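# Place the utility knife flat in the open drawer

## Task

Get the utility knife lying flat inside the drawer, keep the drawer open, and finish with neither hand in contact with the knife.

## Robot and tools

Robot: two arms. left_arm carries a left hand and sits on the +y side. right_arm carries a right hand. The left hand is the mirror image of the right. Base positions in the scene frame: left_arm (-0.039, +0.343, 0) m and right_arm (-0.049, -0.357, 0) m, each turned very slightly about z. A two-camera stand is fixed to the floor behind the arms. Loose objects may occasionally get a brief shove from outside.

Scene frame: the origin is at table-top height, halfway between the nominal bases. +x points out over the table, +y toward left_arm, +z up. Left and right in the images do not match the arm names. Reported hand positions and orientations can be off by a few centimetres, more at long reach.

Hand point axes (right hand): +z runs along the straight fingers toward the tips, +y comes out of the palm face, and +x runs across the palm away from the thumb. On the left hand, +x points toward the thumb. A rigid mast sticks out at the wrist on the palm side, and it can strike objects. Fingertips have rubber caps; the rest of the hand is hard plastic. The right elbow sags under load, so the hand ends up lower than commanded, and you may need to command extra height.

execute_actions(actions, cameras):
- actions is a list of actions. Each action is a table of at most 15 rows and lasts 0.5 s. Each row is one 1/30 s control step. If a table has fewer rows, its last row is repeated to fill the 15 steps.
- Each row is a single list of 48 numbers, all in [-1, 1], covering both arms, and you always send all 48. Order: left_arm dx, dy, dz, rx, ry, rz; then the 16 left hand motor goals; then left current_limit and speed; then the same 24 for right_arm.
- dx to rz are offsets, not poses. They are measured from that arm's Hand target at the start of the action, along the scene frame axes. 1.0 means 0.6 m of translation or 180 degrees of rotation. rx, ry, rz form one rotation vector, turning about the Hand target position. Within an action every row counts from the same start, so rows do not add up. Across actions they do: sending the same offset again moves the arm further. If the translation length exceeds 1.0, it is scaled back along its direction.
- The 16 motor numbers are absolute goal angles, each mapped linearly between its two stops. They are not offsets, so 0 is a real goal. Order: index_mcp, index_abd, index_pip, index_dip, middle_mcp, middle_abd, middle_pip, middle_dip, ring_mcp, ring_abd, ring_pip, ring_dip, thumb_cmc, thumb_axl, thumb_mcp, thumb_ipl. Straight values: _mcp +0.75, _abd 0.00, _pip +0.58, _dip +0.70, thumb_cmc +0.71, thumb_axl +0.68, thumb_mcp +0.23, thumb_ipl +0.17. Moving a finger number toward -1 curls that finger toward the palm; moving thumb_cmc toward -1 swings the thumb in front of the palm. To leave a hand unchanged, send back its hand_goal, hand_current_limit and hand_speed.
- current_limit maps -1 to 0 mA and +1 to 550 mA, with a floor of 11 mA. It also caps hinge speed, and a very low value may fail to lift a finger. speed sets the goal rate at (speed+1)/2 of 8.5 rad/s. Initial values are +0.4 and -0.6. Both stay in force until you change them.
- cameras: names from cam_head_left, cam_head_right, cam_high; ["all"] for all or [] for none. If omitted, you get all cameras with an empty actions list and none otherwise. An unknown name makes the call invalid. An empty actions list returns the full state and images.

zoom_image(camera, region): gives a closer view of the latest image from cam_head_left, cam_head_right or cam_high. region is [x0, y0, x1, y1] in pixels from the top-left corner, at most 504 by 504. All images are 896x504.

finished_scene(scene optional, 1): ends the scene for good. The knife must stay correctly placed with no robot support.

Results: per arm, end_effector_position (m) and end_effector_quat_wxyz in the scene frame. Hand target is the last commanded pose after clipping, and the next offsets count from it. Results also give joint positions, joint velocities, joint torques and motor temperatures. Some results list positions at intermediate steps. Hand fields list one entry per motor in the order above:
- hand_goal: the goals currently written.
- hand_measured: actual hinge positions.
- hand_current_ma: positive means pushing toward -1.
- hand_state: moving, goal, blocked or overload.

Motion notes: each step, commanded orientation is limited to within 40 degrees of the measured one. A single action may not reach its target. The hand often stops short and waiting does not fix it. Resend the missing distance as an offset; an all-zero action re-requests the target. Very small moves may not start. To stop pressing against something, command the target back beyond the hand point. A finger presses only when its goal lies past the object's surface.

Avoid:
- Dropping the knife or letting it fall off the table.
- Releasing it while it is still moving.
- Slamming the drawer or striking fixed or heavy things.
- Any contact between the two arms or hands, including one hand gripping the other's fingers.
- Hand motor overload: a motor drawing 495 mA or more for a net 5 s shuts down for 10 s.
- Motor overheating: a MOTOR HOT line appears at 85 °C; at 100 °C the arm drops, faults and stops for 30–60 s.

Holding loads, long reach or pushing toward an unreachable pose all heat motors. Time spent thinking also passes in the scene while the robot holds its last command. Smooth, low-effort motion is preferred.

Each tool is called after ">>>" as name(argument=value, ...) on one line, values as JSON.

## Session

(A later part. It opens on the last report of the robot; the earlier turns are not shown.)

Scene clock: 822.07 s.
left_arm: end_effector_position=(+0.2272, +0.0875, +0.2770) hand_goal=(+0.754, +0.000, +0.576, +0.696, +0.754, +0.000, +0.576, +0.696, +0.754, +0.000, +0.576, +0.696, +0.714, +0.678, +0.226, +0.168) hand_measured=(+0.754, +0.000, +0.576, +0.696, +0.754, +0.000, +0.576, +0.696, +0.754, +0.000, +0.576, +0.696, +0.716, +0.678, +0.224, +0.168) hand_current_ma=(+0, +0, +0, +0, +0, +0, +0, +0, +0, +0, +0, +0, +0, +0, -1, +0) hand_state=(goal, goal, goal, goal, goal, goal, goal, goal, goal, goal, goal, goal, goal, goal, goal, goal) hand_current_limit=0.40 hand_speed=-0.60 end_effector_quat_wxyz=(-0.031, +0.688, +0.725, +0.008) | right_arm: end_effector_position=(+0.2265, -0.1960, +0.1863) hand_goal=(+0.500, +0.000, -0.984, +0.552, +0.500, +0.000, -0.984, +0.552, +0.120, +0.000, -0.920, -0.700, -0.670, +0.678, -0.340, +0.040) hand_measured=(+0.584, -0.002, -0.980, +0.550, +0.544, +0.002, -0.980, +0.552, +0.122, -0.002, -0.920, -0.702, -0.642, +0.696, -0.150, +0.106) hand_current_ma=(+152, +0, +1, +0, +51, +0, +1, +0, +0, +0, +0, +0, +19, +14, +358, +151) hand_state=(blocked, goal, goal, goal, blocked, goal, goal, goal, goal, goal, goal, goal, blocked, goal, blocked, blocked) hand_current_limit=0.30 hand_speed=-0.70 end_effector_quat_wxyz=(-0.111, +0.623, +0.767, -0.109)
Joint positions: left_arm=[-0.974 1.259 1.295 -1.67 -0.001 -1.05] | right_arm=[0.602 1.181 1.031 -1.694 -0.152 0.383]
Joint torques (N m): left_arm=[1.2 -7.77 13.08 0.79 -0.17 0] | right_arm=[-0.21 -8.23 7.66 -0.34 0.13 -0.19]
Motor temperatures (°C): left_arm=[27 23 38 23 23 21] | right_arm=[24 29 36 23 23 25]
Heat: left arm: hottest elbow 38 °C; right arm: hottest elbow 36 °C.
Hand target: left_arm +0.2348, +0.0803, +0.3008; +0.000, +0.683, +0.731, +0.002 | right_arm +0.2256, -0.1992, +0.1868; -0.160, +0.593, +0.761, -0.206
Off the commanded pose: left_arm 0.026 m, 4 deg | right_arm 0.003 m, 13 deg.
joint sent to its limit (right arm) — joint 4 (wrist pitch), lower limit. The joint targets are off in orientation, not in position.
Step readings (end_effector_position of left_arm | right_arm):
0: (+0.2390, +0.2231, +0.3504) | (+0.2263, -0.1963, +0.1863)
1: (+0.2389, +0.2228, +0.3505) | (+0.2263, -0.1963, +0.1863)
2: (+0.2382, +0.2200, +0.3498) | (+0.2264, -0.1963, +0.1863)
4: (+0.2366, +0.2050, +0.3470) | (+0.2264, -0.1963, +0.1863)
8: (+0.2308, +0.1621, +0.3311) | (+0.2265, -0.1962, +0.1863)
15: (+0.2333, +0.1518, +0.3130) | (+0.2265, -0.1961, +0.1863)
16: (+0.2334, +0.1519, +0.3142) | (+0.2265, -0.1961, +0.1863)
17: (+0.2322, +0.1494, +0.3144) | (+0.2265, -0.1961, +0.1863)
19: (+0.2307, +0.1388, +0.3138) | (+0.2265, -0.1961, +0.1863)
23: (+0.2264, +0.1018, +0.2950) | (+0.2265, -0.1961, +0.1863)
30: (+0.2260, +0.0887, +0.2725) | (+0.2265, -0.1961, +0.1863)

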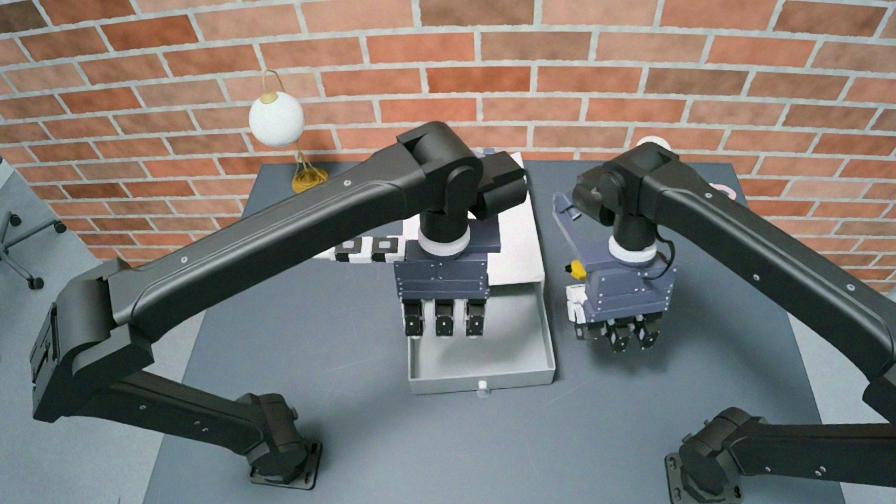

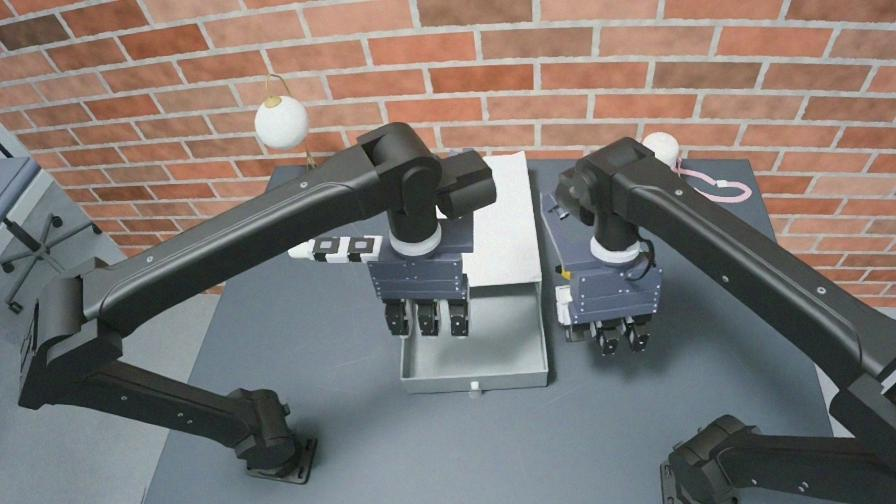

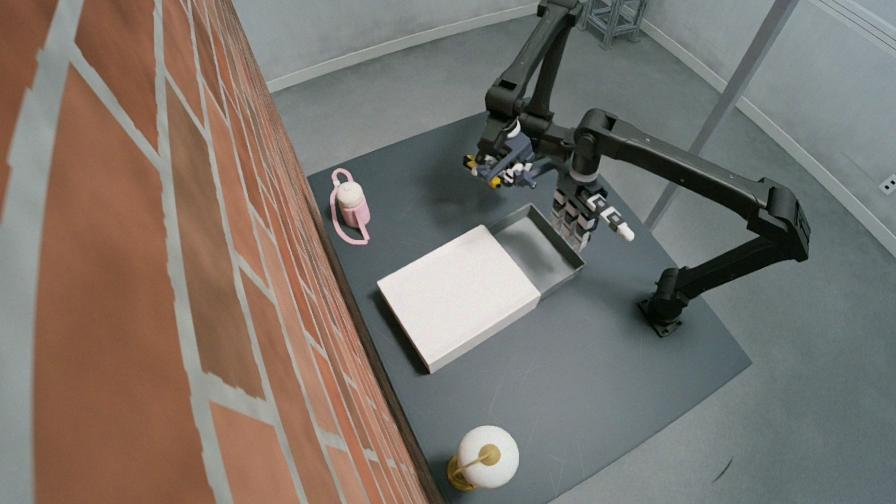

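>>> execute_actions(actions=[[[0.015,-0.075,-0.09,0,0,0,0.754,0,0.576,0.696,0.754,0,0.576,0.696,0.754,0,0.576,0.696,0.714,0.678,0.226,0.168,0.4,-0.6,0,0,0,0,0,0,0.5,0,-0.984,0.552,0.5,0,-0.984,0.552,0.12,0,-0.92,-0.7,-0.67,0.678,-0.34,0.04,0.3,-0.7]],[[0,0,-0.075,0,0,0,0.754,0,0.576,0.696,0.754,0,0.576,0.696,0.754,0,0.576,0.696,0.714,0.678,0.226,0.168,0.4,-0.6,0,0,0,0,0,0,0.5,0,-0.984,0.552,0.5,0,-0.984,0.552,0.12,0,-0.92,-0.7,-0.67,0.678,-0.34,0.04,0.3,-0.7]]], cameras=["all"])

Scene clock: 832.87 s.
left_arm: end_effector_position=(+0.2430, +0.0398, +0.2018) hand_goal=(+0.754, +0.000, +0.576, +0.696, +0.754, +0.000, +0.576, +0.696, +0.754, +0.000, +0.576, +0.696, +0.714, +0.678, +0.226, +0.168) hand_measured=(+0.754, +0.000, +0.576, +0.696, +0.754, +0.000, +0.576, +0.696, +0.754, +0.000, +0.576, +0.696, +0.716, +0.678, +0.224, +0.168) hand_current_ma=(+0, +0, +0, +0, +0, +0, +0, +0, +0, +0, +0, +0, +0, +0, -1, +0) hand_state=(goal, goal, goal, goal, goal, goal, goal, goal, goal, goal, goal, goal, goal, goal, goal, goal) hand_current_limit=0.40 hand_speed=-0.60 end_effector_quat_wxyz=(-0.005, +0.684, +0.730, +0.002) | right_arm: end_effector_position=(+0.2265, -0.1960, +0.1863) hand_goal=(+0.500, +0.000, -0.984, +0.552, +0.500, +0.000, -0.984, +0.552, +0.120, +0.000, -0.920, -0.700, -0.670, +0.678, -0.340, +0.040) hand_measured=(+0.584, -0.002, -0.980, +0.550, +0.544, +0.002, -0.980, +0.552, +0.122, -0.002, -0.920, -0.702, -0.642, +0.696, -0.150, +0.106) hand_current_ma=(+152, +0, +1, +0, +51, +0, +1, +0, +0, +0, +0, +0, +19, +14, +358, +151) hand_state=(blocked, goal, goal, goal, blocked, goal, goal, goal, goal, goal, goal, goal, blocked, goal, blocked, blocked) hand_current_limit=0.30 hand_speed=-0.70 end_effector_quat_wxyz=(-0.111, +0.623, +0.767, -0.109)
Joint positions: left_arm=[-1.007 1.369 1.196 -1.408 -0.001 -1.095] | right_arm=[0.602 1.181 1.031 -1.694 -0.152 0.383]
Joint torques (N m): left_arm=[0.44 -7.94 9.11 1.13 -0.2 0.03] | right_arm=[-0.67 -8.59 7.69 -0.38 0.08 -0.24]
Heat: left arm: hottest elbow 37 °C; right arm: hottest elbow 36 °C.
Hand target: left_arm +0.2438, +0.0354, +0.2018; +0.000, +0.683, +0.731, +0.002 | right_arm +0.2256, -0.1992, +0.1868; -0.160, +0.593, +0.761, -0.206
Off the commanded pose: left_arm 0.004 m, 1 deg | right_arm 0.003 m, 13 deg.
joint sent to its limit (right arm) — joint 4 (wrist pitch), lower limit. The joint targets are off in orientation, not in position.
Step readings (end_effector_position of left_arm | right_arm):
0: (+0.2271, +0.0875, +0.2770) | (+0.2265, -0.1960, +0.1863)
1: (+0.2273, +0.0874, +0.2770) | (+0.2265, -0.1960, +0.1863)
2: (+0.2284, +0.0856, +0.2770) | (+0.2265, -0.1960, +0.1863)
4: (+0.2327, +0.0748, +0.2746) | (+0.2265, -0.1960, +0.1863)
8: (+0.2393, +0.0523, +0.2587) | (+0.2265, -0.1960, +0.1863)
15: (+0.2426, +0.0403, +0.2412) | (+0.2265, -0.1960, +0.1863)
16: (+0.2427, +0.0401, +0.2410) | (+0.2265, -0.1960, +0.1863)
17: (+0.2433, +0.0392, +0.2395) | (+0.2265, -0.1960, +0.1863)
19: (+0.2446, +0.0370, +0.2304) | (+0.2265, -0.1960, +0.1863)
23: (+0.2417, +0.0419, +0.2080) | (+0.2265, -0.1960, +0.1863)
30: (+0.2427, +0.0401, +0.2018) | (+0.2265, -0.1960, +0.1863)

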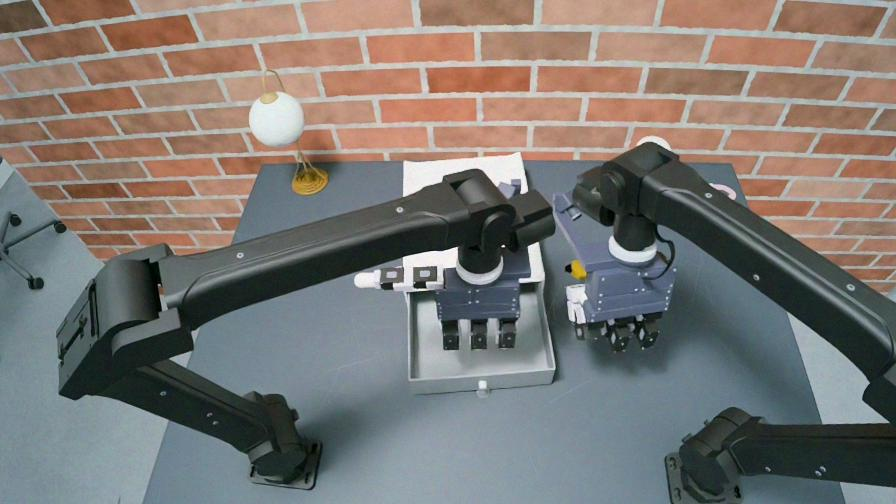

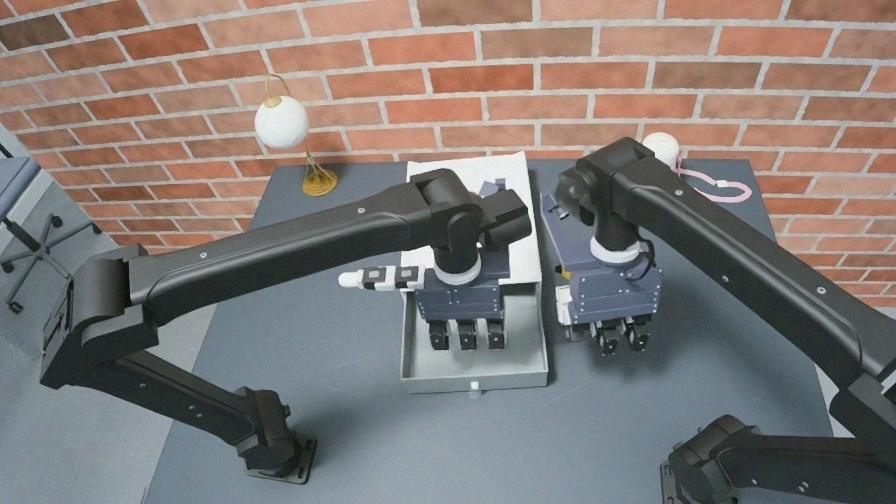

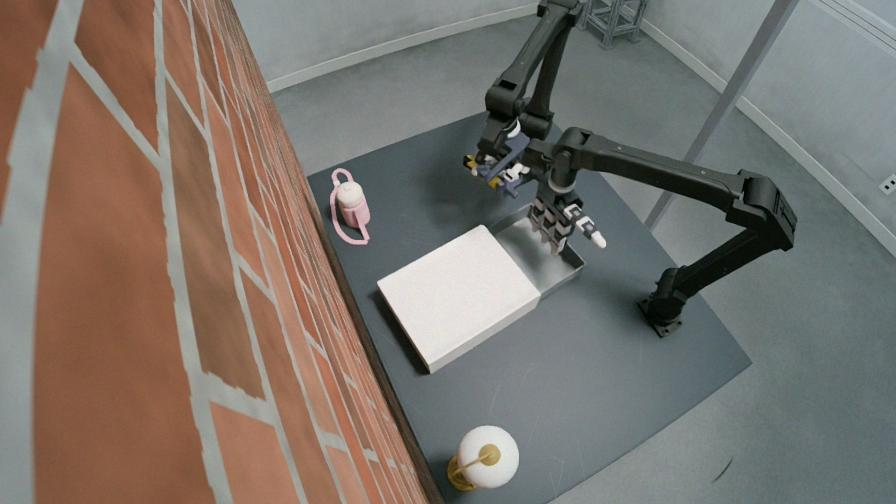

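>>> execute_actions(actions=[[[0,0,-0.062,0,0,0,0.754,0,0.576,0.696,0.754,0,0.576,0.696,0.754,0,0.576,0.696,0.714,0.678,0.226,0.168,0.4,-0.6,0,0,0,0,0,0,0.5,0,-0.984,0.552,0.5,0,-0.984,0.552,0.12,0,-0.92,-0.7,-0.67,0.678,-0.34,0.04,0.3,-0.7]],[[-0.065,-0.004,0,0,0,0,0.754,0,0.576,0.696,0.754,0,0.576,0.696,0.754,0,0.576,0.696,0.714,0.678,0.226,0.168,0.4,-0.6,0,0,0,0,0,0,0.5,0,-0.984,0.552,0.5,0,-0.984,0.552,0.12,0,-0.92,-0.7,-0.67,0.678,-0.34,0.04,0.3,-0.7]]], cameras=["all"])

Scene clock: 840.30 s.
left_arm: end_effector_position=(+0.2107, +0.0372, +0.1567) hand_goal=(+0.754, +0.000, +0.576, +0.696, +0.754, +0.000, +0.576, +0.696, +0.754, +0.000, +0.576, +0.696, +0.714, +0.678, +0.226, +0.168) hand_measured=(+0.746, +0.000, +0.574, +0.696, +0.742, +0.000, +0.572, +0.696, +0.736, +0.002, +0.568, +0.696, +0.716, +0.678, +0.224, +0.168) hand_current_ma=(-5, +0, +0, +0, -11, +0, -2, +0, -18, +0, -5, +0, +0, +0, -1, +0) hand_state=(goal, goal, goal, goal, goal, goal, goal, goal, goal, goal, goal, goal, goal, goal, goal, goal) hand_current_limit=0.40 hand_speed=-0.60 end_effector_quat_wxyz=(-0.012, +0.681, +0.732, +0.012) | right_arm: end_effector_position=(+0.2265, -0.1960, +0.1863) hand_goal=(+0.500, +0.000, -0.984, +0.552, +0.500, +0.000, -0.984, +0.552, +0.120, +0.000, -0.920, -0.700, -0.670, +0.678, -0.340, +0.040) hand_measured=(+0.584, -0.002, -0.980, +0.550, +0.544, +0.002, -0.980, +0.552, +0.122, -0.002, -0.920, -0.702, -0.642, +0.696, -0.150, +0.106) hand_current_ma=(+152, +0, +1, +0, +51, +0, +1, +0, +0, +0, +0, +0, +19, +14, +357, +151) hand_state=(blocked, goal, goal, goal, blocked, goal, goal, goal, goal, goal, goal, goal, blocked, goal, blocked, blocked) hand_current_limit=0.30 hand_speed=-0.70 end_effector_quat_wxyz=(-0.111, +0.623, +0.767, -0.109)
Joint positions: left_arm=[-1.091 1.378 1.081 -1.304 -0.013 -1.187] | right_arm=[0.602 1.181 1.031 -1.694 -0.152 0.383]
Joint torques (N m): left_arm=[-0.26 -9.82 8.38 0.85 0.32 0.01] | right_arm=[-0.5 -8.59 7.49 -0.38 0.09 -0.21]
Heat: left arm: hottest elbow 36 °C; right arm: hottest elbow 36 °C.
Hand target: left_arm +0.2047, +0.0329, +0.1646; +0.000, +0.683, +0.731, +0.002 | right_arm +0.2256, -0.1992, +0.1868; -0.160, +0.593, +0.761, -0.206
Off the commanded pose: left_arm 0.011 m, 2 deg | right_arm 0.003 m, 13 deg.
joint sent to its limit (right arm) — joint 4 (wrist pitch), lower limit. The joint targets are off in orientation, not in position.
Step readings (end_effector_position of left_arm | right_arm):
0: (+0.2430, +0.0398, +0.2018) | (+0.2265, -0.1960, +0.1863)
1: (+0.2430, +0.0397, +0.2015) | (+0.2265, -0.1960, +0.1863)
2: (+0.2434, +0.0390, +0.1997) | (+0.2265, -0.1960, +0.1863)
4: (+0.2442, +0.0377, +0.1922) | (+0.2265, -0.1960, +0.1863)
8: (+0.2418, +0.0416, +0.1727) | (+0.2265, -0.1960, +0.1863)
15: (+0.2427, +0.0401, +0.1645) | (+0.2265, -0.1960, +0.1863)
16: (+0.2427, +0.0400, +0.1646) | (+0.2265, -0.1960, +0.1863)
17: (+0.2406, +0.0391, +0.1638) | (+0.2265, -0.1960, +0.1863)
19: (+0.2346, +0.0393, +0.1609) | (+0.2265, -0.1960, +0.1863)
23: (+0.2145, +0.0367, +0.1538) | (+0.2265, -0.1960, +0.1863)
30: (+0.2108, +0.0367, +0.1565) | (+0.2265, -0.1960, +0.1863)

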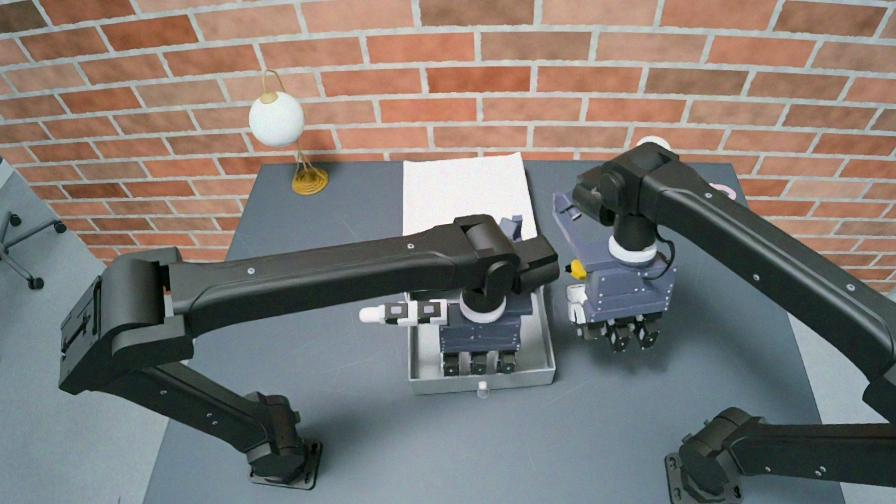

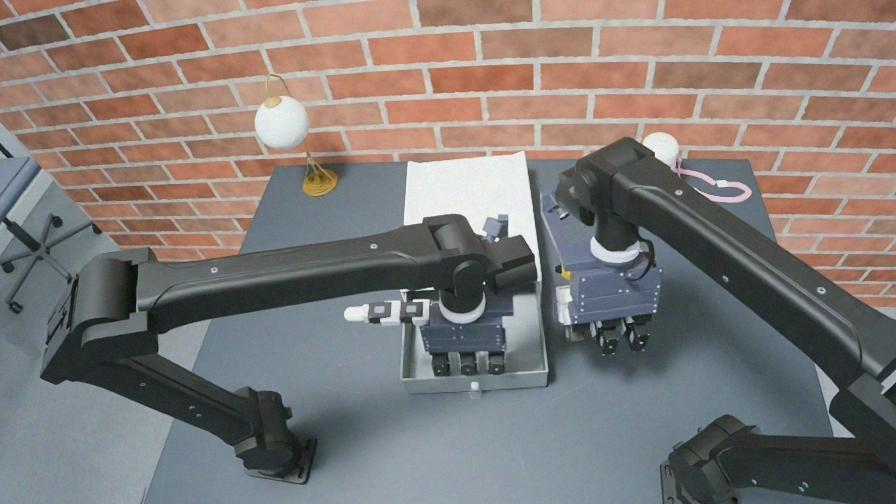

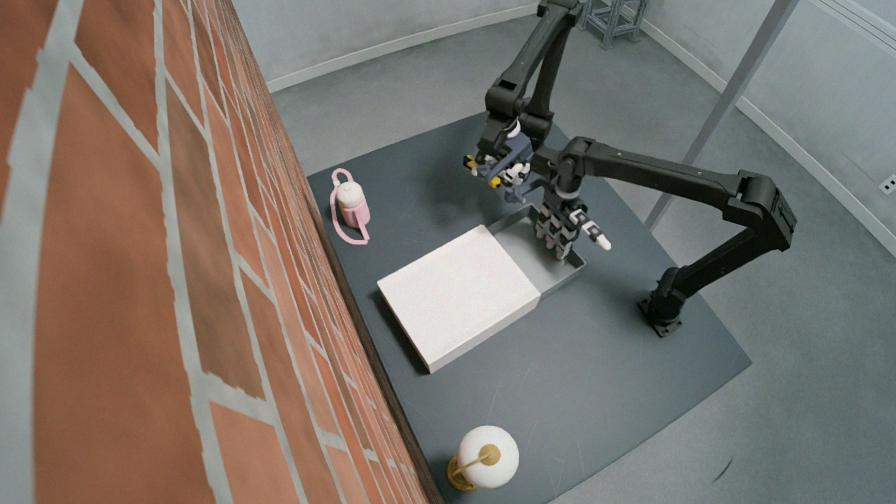

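>>> execute_actions(actions=[[[-0.05,-0.005,0,0,0,0,0.754,0,0.576,0.696,0.754,0,0.576,0.696,0.754,0,0.576,0.696,0.714,0.678,0.226,0.168,0.4,-0.6,0,0,0,0,0,0,0.5,0,-0.984,0.552,0.5,0,-0.984,0.552,0.12,0,-0.92,-0.7,-0.67,0.678,-0.34,0.04,0.3,-0.7]],[[-0.05,-0.005,0,0,0,0,0.754,0,0.576,0.696,0.754,0,0.576,0.696,0.754,0,0.576,0.696,0.714,0.678,0.226,0.168,0.4,-0.6,0,0,0,0,0,0,0.5,0,-0.984,0.552,0.5,0,-0.984,0.552,0.12,0,-0.92,-0.7,-0.67,0.678,-0.34,0.04,0.3,-0.7]]], cameras=["all"])

Scene clock: 849.43 s.
left_arm: end_effector_position=(+0.1553, +0.0314, +0.1584) hand_goal=(+0.754, +0.000, +0.576, +0.696, +0.754, +0.000, +0.576, +0.696, +0.754, +0.000, +0.576, +0.696, +0.714, +0.678, +0.226, +0.168) hand_measured=(+0.736, +0.000, +0.568, +0.696, +0.732, +0.002, +0.568, +0.696, +0.728, +0.004, +0.566, +0.696, +0.716, +0.678, +0.224, +0.168) hand_current_ma=(-18, +0, -4, +0, -27, +0, -4, +0, -33, +2, -8, +0, +0, +0, -1, +0) hand_state=(goal, goal, goal, goal, blocked, goal, goal, goal, blocked, goal, goal, goal, goal, goal, goal, goal) hand_current_limit=0.40 hand_speed=-0.60 end_effector_quat_wxyz=(-0.005, +0.678, +0.735, +0.015) | right_arm: end_effector_position=(+0.2265, -0.1960, +0.1863) hand_goal=(+0.500, +0.000, -0.984, +0.552, +0.500, +0.000, -0.984, +0.552, +0.120, +0.000, -0.920, -0.700, -0.670, +0.678, -0.340, +0.040) hand_measured=(+0.584, -0.002, -0.980, +0.550, +0.544, +0.002, -0.980, +0.552, +0.122, -0.002, -0.920, -0.702, -0.642, +0.696, -0.150, +0.106) hand_current_ma=(+152, +0, +1, +0, +51, +0, +1, +0, +0, +0, +0, +0, +19, +14, +358, +151) hand_state=(blocked, goal, goal, goal, blocked, goal, goal, goal, goal, goal, goal, goal, blocked, goal, blocked, blocked) hand_current_limit=0.30 hand_speed=-0.70 end_effector_quat_wxyz=(-0.111, +0.623, +0.767, -0.109)
Joint positions: left_arm=[-1.242 1.334 1.039 -1.3 -0.021 -1.345] | right_arm=[0.602 1.181 1.031 -1.694 -0.152 0.383]
Joint torques (N m): left_arm=[-1.08 -9.41 8.62 0.57 0.7 -0.02] | right_arm=[-0.38 -8.47 7.65 -0.27 0.12 -0.21]
Heat: left arm: hottest elbow 35 °C; right arm: hottest elbow 36 °C.
Hand target: left_arm +0.1447, +0.0271, +0.1646; +0.000, +0.683, +0.731, +0.001 | right_arm +0.2256, -0.1992, +0.1868; -0.160, +0.593, +0.761, -0.206
Off the commanded pose: left_arm 0.013 m, 2 deg | right_arm 0.003 m, 13 deg.
joint sent to its limit (right arm) — joint 4 (wrist pitch), lower limit. The joint targets are off in orientation, not in position.
Step readings (end_effector_position of left_arm | right_arm):
0: (+0.2107, +0.0373, +0.1567) | (+0.2265, -0.1960, +0.1863)
1: (+0.2104, +0.0374, +0.1567) | (+0.2265, -0.1960, +0.1863)
2: (+0.2096, +0.0379, +0.1566) | (+0.2265, -0.1960, +0.1863)
4: (+0.2062, +0.0386, +0.1575) | (+0.2265, -0.1960, +0.1863)
8: (+0.1936, +0.0370, +0.1581) | (+0.2265, -0.1960, +0.1863)
15: (+0.1858, +0.0354, +0.1581) | (+0.2265, -0.1960, +0.1863)
16: (+0.1856, +0.0355, +0.1582) | (+0.2265, -0.1960, +0.1863)
17: (+0.1848, +0.0359, +0.1580) | (+0.2265, -0.1960, +0.1863)
19: (+0.1800, +0.0359, +0.1585) | (+0.2265, -0.1960, +0.1863)
23: (+0.1642, +0.0329, +0.1585) | (+0.2265, -0.1960, +0.1863)
30: (+0.1554, +0.0311, +0.1583) | (+0.2265, -0.1960, +0.1863)

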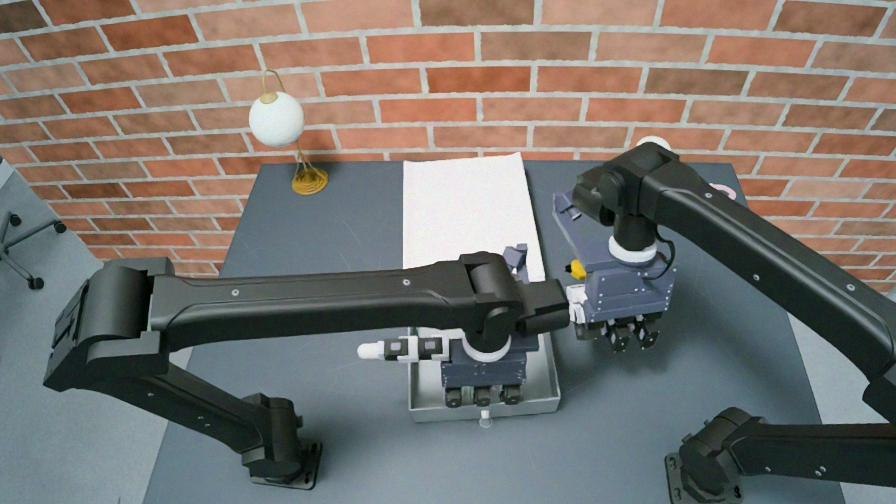

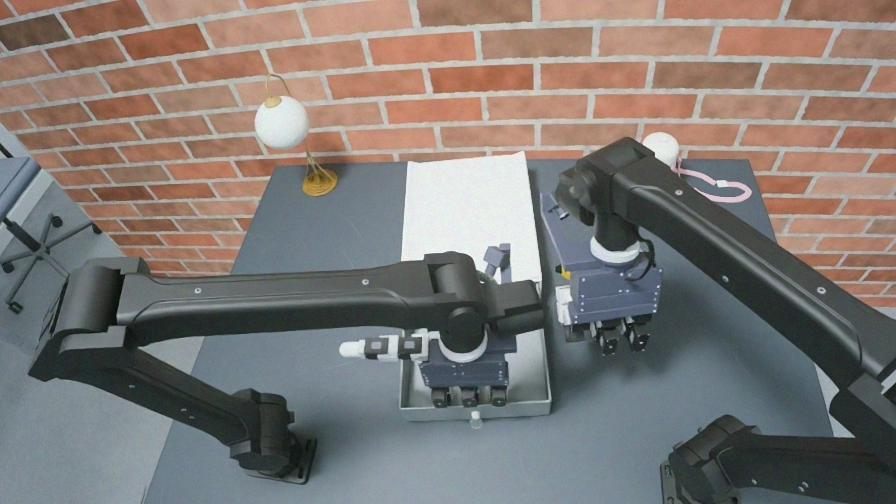

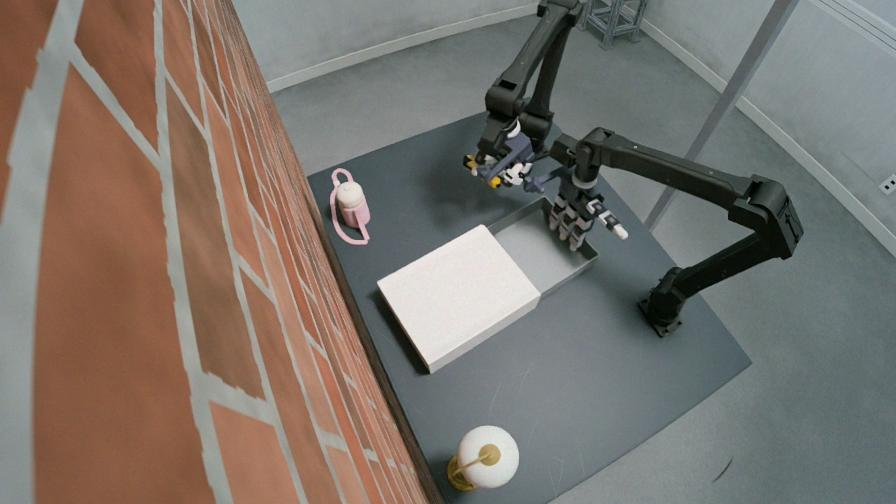

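>>> execute_actions(actions=[[[0.055,0.005,0,0,0,0,0.754,0,0.576,0.696,0.754,0,0.576,0.696,0.754,0,0.576,0.696,0.714,0.678,0.226,0.168,0.4,-0.6,0,0,0,0,0,0,0.5,0,-0.984,0.552,0.5,0,-0.984,0.552,0.12,0,-0.92,-0.7,-0.67,0.678,-0.34,0.04,0.3,-0.7]],[[0.02,0,0.15,0,0,0,0.754,0,0.576,0.696,0.754,0,0.576,0.696,0.754,0,0.576,0.696,0.714,0.678,0.226,0.168,0.4,-0.6,0,0,0,0,0,0,0.5,0,-0.984,0.552,0.5,0,-0.984,0.552,0.12,0,-0.92,-0.7,-0.67,0.678,-0.34,0.04,0.3,-0.7]],[[0.02,0.2,0.1,0,0,0,0.754,0,0.576,0.696,0.754,0,0.576,0.696,0.754,0,0.576,0.696,0.714,0.678,0.226,0.168,0.4,-0.6,0,0,0,0,0,0,0.5,0,-0.984,0.552,0.5,0,-0.984,0.552,0.12,0,-0.92,-0.7,-0.67,0.678,-0.34,0.04,0.3,-0.7]],[[0.02,0.3,0.05,0,0,0,0.754,0,0.576,0.696,0.754,0,0.576,0.696,0.754,0,0.576,0.696,0.714,0.678,0.226,0.168,0.4,-0.6,0,0,0,0,0,0,0.5,0,-0.984,0.552,0.5,0,-0.984,0.552,0.12,0,-0.92,-0.7,-0.67,0.678,-0.34,0.04,0.3,-0.7]]], cameras=["all"])

Scene clock: 873.07 s.
left_arm: end_effector_position=(+0.2110, +0.3297, +0.3384) hand_goal=(+0.754, +0.000, +0.576, +0.696, +0.754, +0.000, +0.576, +0.696, +0.754, +0.000, +0.576, +0.696, +0.714, +0.678, +0.226, +0.168) hand_measured=(+0.754, +0.000, +0.574, +0.696, +0.754, +0.000, +0.574, +0.696, +0.754, +0.000, +0.574, +0.696, +0.716, +0.678, +0.222, +0.168) hand_current_ma=(+0, +0, -1, +0, +0, +0, -1, +0, +0, +0, -1, +0, +0, +0, -2, +0) hand_state=(goal, goal, goal, goal, goal, goal, goal, goal, goal, goal, goal, goal, goal, goal, goal, goal) hand_current_limit=0.40 hand_speed=-0.60 end_effector_quat_wxyz=(+0.110, +0.648, +0.750, +0.074) | right_arm: end_effector_position=(+0.2265, -0.1960, +0.1863) hand_goal=(+0.500, +0.000, -0.984, +0.552, +0.500, +0.000, -0.984, +0.552, +0.120, +0.000, -0.920, -0.700, -0.670, +0.678, -0.340, +0.040) hand_measured=(+0.584, -0.002, -0.980, +0.550, +0.544, +0.002, -0.980, +0.552, +0.122, -0.002, -0.920, -0.702, -0.642, +0.696, -0.150, +0.106) hand_current_ma=(+152, +0, +1, +0, +51, +0, +1, +0, +0, +0, +0, +0, +19, +14, +357, +151) hand_state=(blocked, goal, goal, goal, blocked, goal, goal, goal, goal, goal, goal, goal, blocked, goal, blocked, blocked) hand_current_limit=0.30 hand_speed=-0.70 end_effector_quat_wxyz=(-0.111, +0.623, +0.767, -0.109)
Joint positions: left_arm=[-0.301 0.647 1.034 -1.696 -0.054 -0.463] | right_arm=[0.602 1.181 1.031 -1.694 -0.152 0.383]
Joint torques (N m): left_arm=[1.26 0.44 10 1.31 -0.06 0.2] | right_arm=[0.09 -8 7.66 -0.25 0.11 -0.2]
Heat: left arm: hottest elbow 35 °C; right arm: hottest elbow 35 °C.
Hand target: left_arm +0.2137, +0.3300, +0.3446; +0.000, +0.683, +0.731, +0.002 | right_arm +0.2256, -0.1992, +0.1868; -0.160, +0.593, +0.761, -0.206
Off the commanded pose: left_arm 0.007 m, 16 deg | right_arm 0.003 m, 13 deg.
joint sent to its limit (left arm) — joint 4 (wrist pitch), lower limit. The joint targets are off in orientation, not in position.
joint sent to its limit (right arm) — joint 4 (wrist pitch), lower limit. The joint targets are off in orientation, not in position.
Step readings (end_effector_position of left_arm | right_arm):
0: (+0.1553, +0.0314, +0.1584) | (+0.2265, -0.1960, +0.1863)
1: (+0.1553, +0.0314, +0.1584) | (+0.2265, -0.1960, +0.1863)
2: (+0.1557, +0.0314, +0.1584) | (+0.2265, -0.1960, +0.1863)
4: (+0.1591, +0.0327, +0.1577) | (+0.2265, -0.1960, +0.1863)
8: (+0.1678, +0.0362, +0.1570) | (+0.2265, -0.1960, +0.1863)
15: (+0.1736, +0.0379, +0.1569) | (+0.2265, -0.1960, +0.1863)
16: (+0.1733, +0.0383, +0.1568) | (+0.2265, -0.1960, +0.1863)
17: (+0.1731, +0.0400, +0.1590) | (+0.2265, -0.1960, +0.1863)
19: (+0.1732, +0.0456, +0.1708) | (+0.2265, -0.1960, +0.1863)
23: (+0.1791, +0.0423, +0.2081) | (+0.2265, -0.1960, +0.1863)
30: (+0.1839, +0.0377, +0.2386) | (+0.2265, -0.1960, +0.1863)
31: (+0.1839, +0.0392, +0.2387) | (+0.2265, -0.1960, +0.1863)
32: (+0.1839, +0.0428, +0.2400) | (+0.2265, -0.1960, +0.1863)
34: (+0.1866, +0.0638, +0.2467) | (+0.2265, -0.1960, +0.1863)
38: (+0.1956, +0.1211, +0.2804) | (+0.2265, -0.1960, +0.1863)
45: (+0.1962, +0.1549, +0.3150) | (+0.2265, -0.1960, +0.1863)
46: (+0.1970, +0.1550, +0.3144) | (+0.2265, -0.1960, +0.1863)
47: (+0.1988, +0.1595, +0.3122) | (+0.2265, -0.1960, +0.1863)
49: (+0.2059, +0.1912, +0.3061) | (+0.2265, -0.1960, +0.1863)
53: (+0.2045, +0.2772, +0.3166) | (+0.2265, -0.1960, +0.1863)
60: (+0.1980, +0.3326, +0.3440) | (+0.2265, -0.1960, +0.1863)

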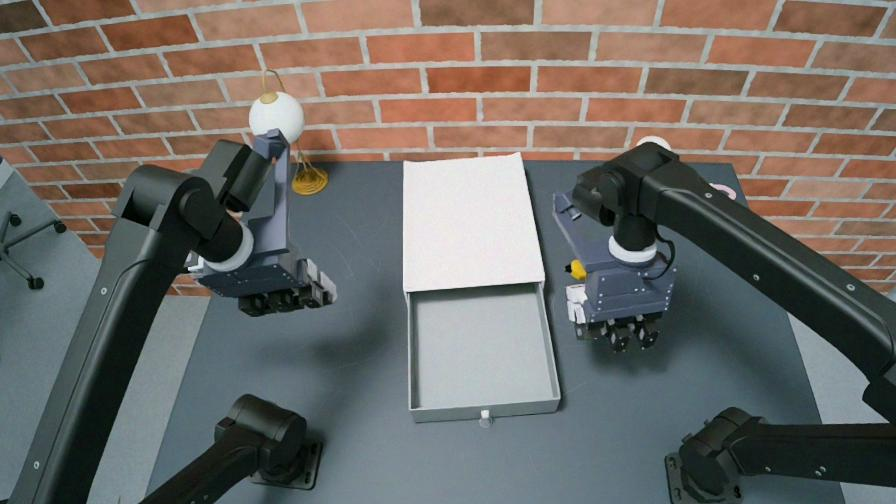

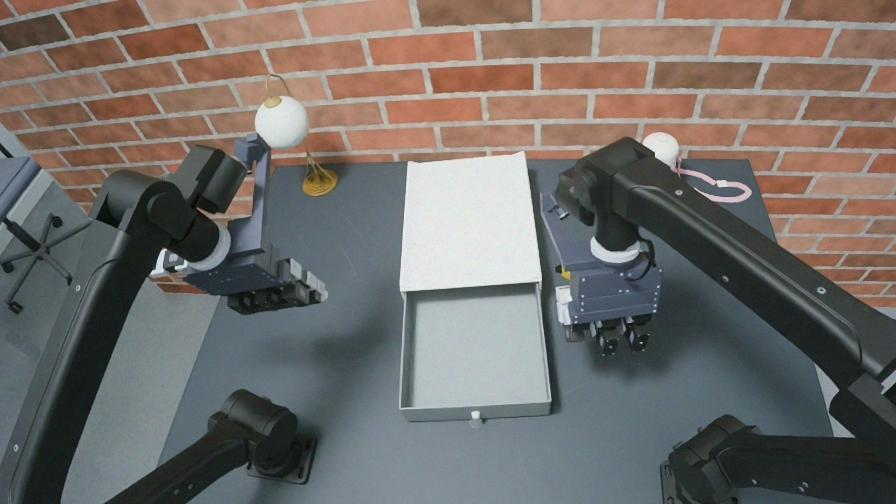

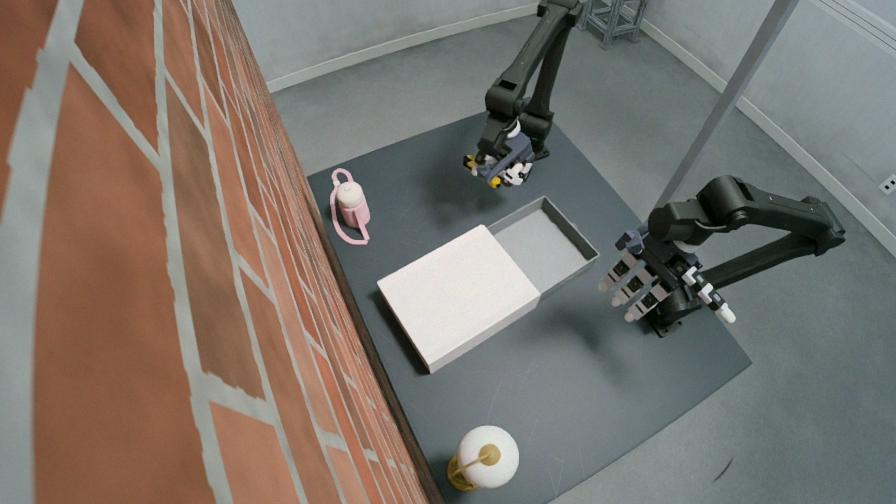

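>>> execute_actions(actions=[[[0,0,0,0,0,0,0.754,0,0.576,0.696,0.754,0,0.576,0.696,0.754,0,0.576,0.696,0.714,0.678,0.226,0.168,0.4,-0.6,-0.015,0.12,0.01,0,0,-0.02,0.5,0,-0.984,0.552,0.5,0,-0.984,0.552,0.12,0,-0.92,-0.7,-0.67,0.678,-0.34,0.04,0.3,-0.7]],[[0,0,0,0,0,0,0.754,0,0.576,0.696,0.754,0,0.576,0.696,0.754,0,0.576,0.696,0.714,0.678,0.226,0.168,0.4,-0.6,-0.02,0.12,0,0,0,-0.02,0.5,0,-0.984,0.552,0.5,0,-0.984,0.552,0.12,0,-0.92,-0.7,-0.67,0.678,-0.34,0.04,0.3,-0.7]],[[0,0,0,0,0,0,0.754,0,0.576,0.696,0.754,0,0.576,0.696,0.754,0,0.576,0.696,0.714,0.678,0.226,0.168,0.4,-0.6,-0.03,0.125,0,0,0,0,0.5,0,-0.984,0.552,0.5,0,-0.984,0.552,0.12,0,-0.92,-0.7,-0.67,0.678,-0.34,0.04,0.3,-0.7]]], cameras=["all"])

Scene clock: 898.77 s.
left_arm: end_effector_position=(+0.2139, +0.3287, +0.3384) hand_goal=(+0.754, +0.000, +0.576, +0.696, +0.754, +0.000, +0.576, +0.696, +0.754, +0.000, +0.576, +0.696, +0.714, +0.678, +0.226, +0.168) hand_measured=(+0.754, +0.000, +0.574, +0.696, +0.754, +0.000, +0.574, +0.696, +0.754, +0.000, +0.574, +0.696, +0.716, +0.678, +0.222, +0.168) hand_current_ma=(+0, +0, -1, +0, +0, +0, -1, +0, +0, +0, -1, +0, +0, +0, -2, +0) hand_state=(goal, goal, goal, goal, goal, goal, goal, goal, goal, goal, goal, goal, goal, goal, goal, goal) hand_current_limit=0.40 hand_speed=-0.60 end_effector_quat_wxyz=(+0.109, +0.670, +0.731, +0.074) | right_arm: end_effector_position=(+0.1744, +0.0070, +0.1762) hand_goal=(+0.500, +0.000, -0.984, +0.552, +0.500, +0.000, -0.984, +0.552, +0.120, +0.000, -0.920, -0.700, -0.670, +0.678, -0.340, +0.040) hand_measured=(+0.584, -0.002, -0.980, +0.550, +0.544, +0.002, -0.980, +0.552, +0.122, -0.002, -0.920, -0.702, -0.642, +0.696, -0.150, +0.106) hand_current_ma=(+152, +0, +1, +0, +51, +0, +1, +0, +0, +0, +0, +0, +19, +14, +357, +151) hand_state=(blocked, goal, goal, goal, blocked, goal, goal, goal, goal, goal, goal, goal, blocked, goal, blocked, blocked) hand_current_limit=0.30 hand_speed=-0.70 end_effector_quat_wxyz=(-0.168, +0.643, +0.726, -0.177)
Joint positions: left_arm=[-0.263 0.647 1.034 -1.696 -0.037 -0.367] | right_arm=[1.026 1.579 1.399 -1.694 -0.396 0.854]
Joint torques (N m): left_arm=[1.44 -0.03 9.94 1.25 -0.04 0.18] | right_arm=[-0.32 -12.16 12.29 -0.34 -0.21 0.04]
Heat: left arm: hottest elbow 35 °C; right arm: hottest elbow 35 °C.
Hand target: left_arm +0.2137, +0.3300, +0.3447; +0.000, +0.683, +0.731, +0.002 | right_arm +0.1867, +0.0198, +0.1928; -0.173, +0.640, +0.723, -0.196
Off the commanded pose: left_arm 0.006 m, 15 deg | right_arm 0.024 m, 2 deg.
joint sent to its limit (left arm) — joint 4 (wrist pitch), lower limit. The joint targets are off in orientation, not in position.
joint sent to its limit (right arm) — joint 4 (wrist pitch), lower limit. The joint targets are off in orientation, not in position.
Step readings (end_effector_position of left_arm | right_arm):
0: (+0.2110, +0.3296, +0.3384) | (+0.2265, -0.1960, +0.1863)
1: (+0.2110, +0.3296, +0.3384) | (+0.2263, -0.1958, +0.1863)
2: (+0.2111, +0.3293, +0.3383) | (+0.2245, -0.1939, +0.1855)
4: (+0.2115, +0.3289, +0.3380) | (+0.2157, -0.1806, +0.1815)
8: (+0.2125, +0.3306, +0.3381) | (+0.2009, -0.1459, +0.1730)
15: (+0.2133, +0.3294, +0.3383) | (+0.2018, -0.1370, +0.1717)
16: (+0.2134, +0.3293, +0.3383) | (+0.2019, -0.1365, +0.1723)
17: (+0.2135, +0.3292, +0.3383) | (+0.2010, -0.1336, +0.1733)
19: (+0.2135, +0.3291, +0.3383) | (+0.1989, -0.1165, +0.1767)
23: (+0.2137, +0.3289, +0.3384) | (+0.1940, -0.0746, +0.1795)
30: (+0.2138, +0.3288, +0.3384) | (+0.1905, -0.0665, +0.1735)
31: (+0.2138, +0.3288, +0.3384) | (+0.1908, -0.0664, +0.1741)
32: (+0.2138, +0.3288, +0.3384) | (+0.1904, -0.0640, +0.1748)
34: (+0.2138, +0.3288, +0.3384) | (+0.1893, -0.0476, +0.1785)
38: (+0.2138, +0.3288, +0.3384) | (+0.1812, -0.0045, +0.1815)
45: (+0.2139, +0.3287, +0.3384) | (+0.1730, +0.0070, +0.1742)

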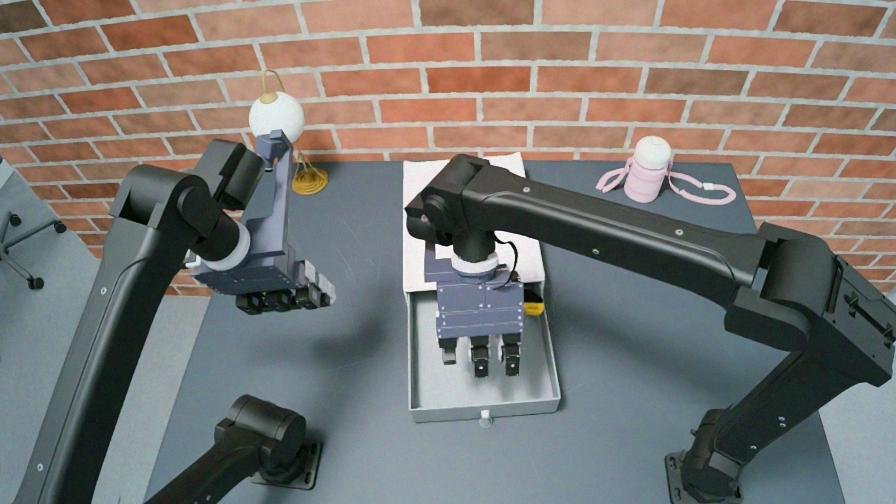

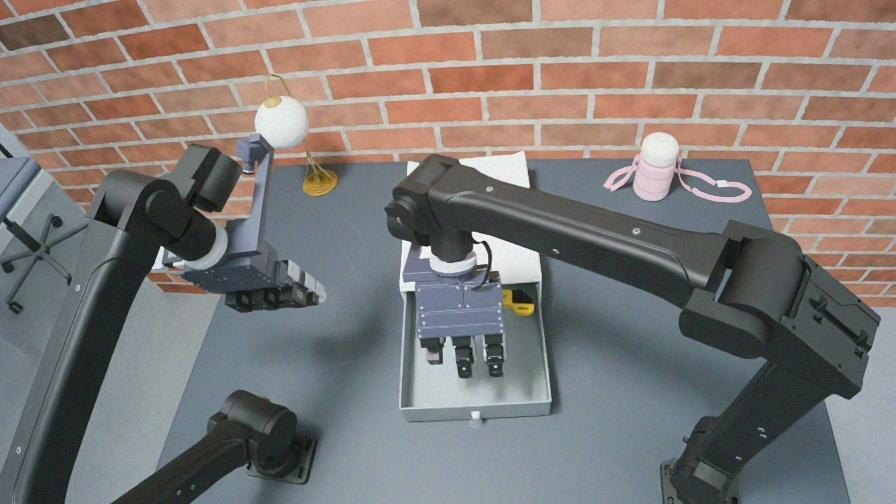

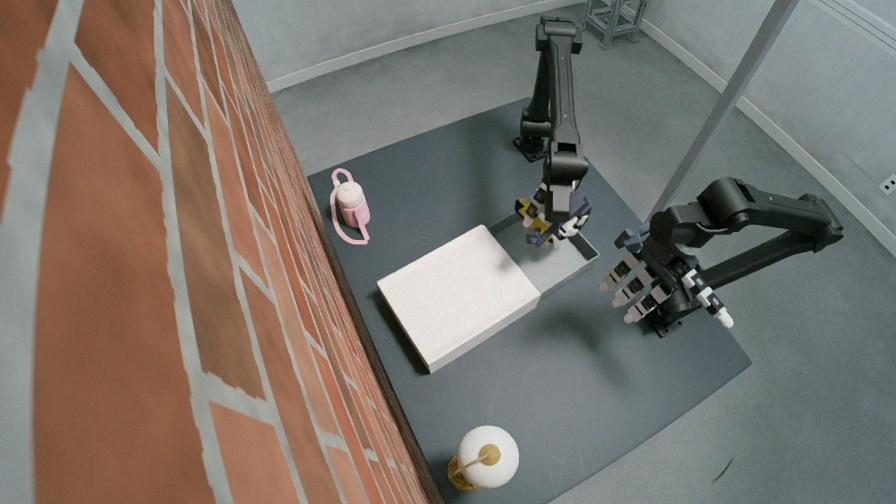

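>>> zoom_image(camera="cam_head_right", region=[380, 240, 580, 440])

>>> zoom_image(camera="cam_high", region=[470, 160, 630, 300])

Scaled by 2.520 from the camera's 896x504 image, which has a finer 1280x720 frame.

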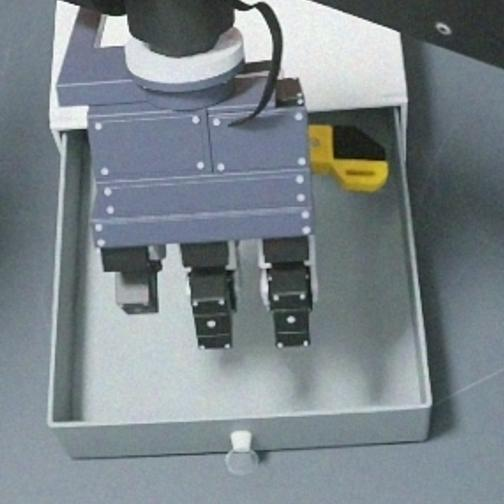

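Scaled by 3.150 from the camera's 896x504 image, which has a finer 1280x720 frame.

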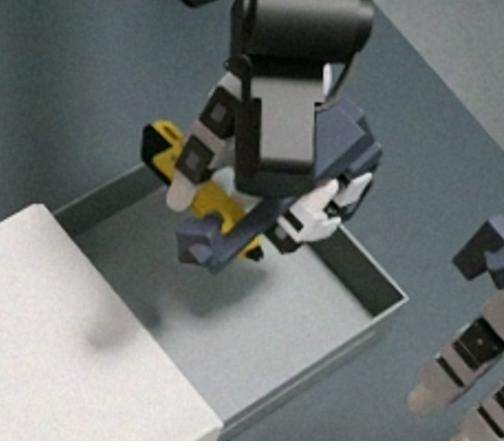

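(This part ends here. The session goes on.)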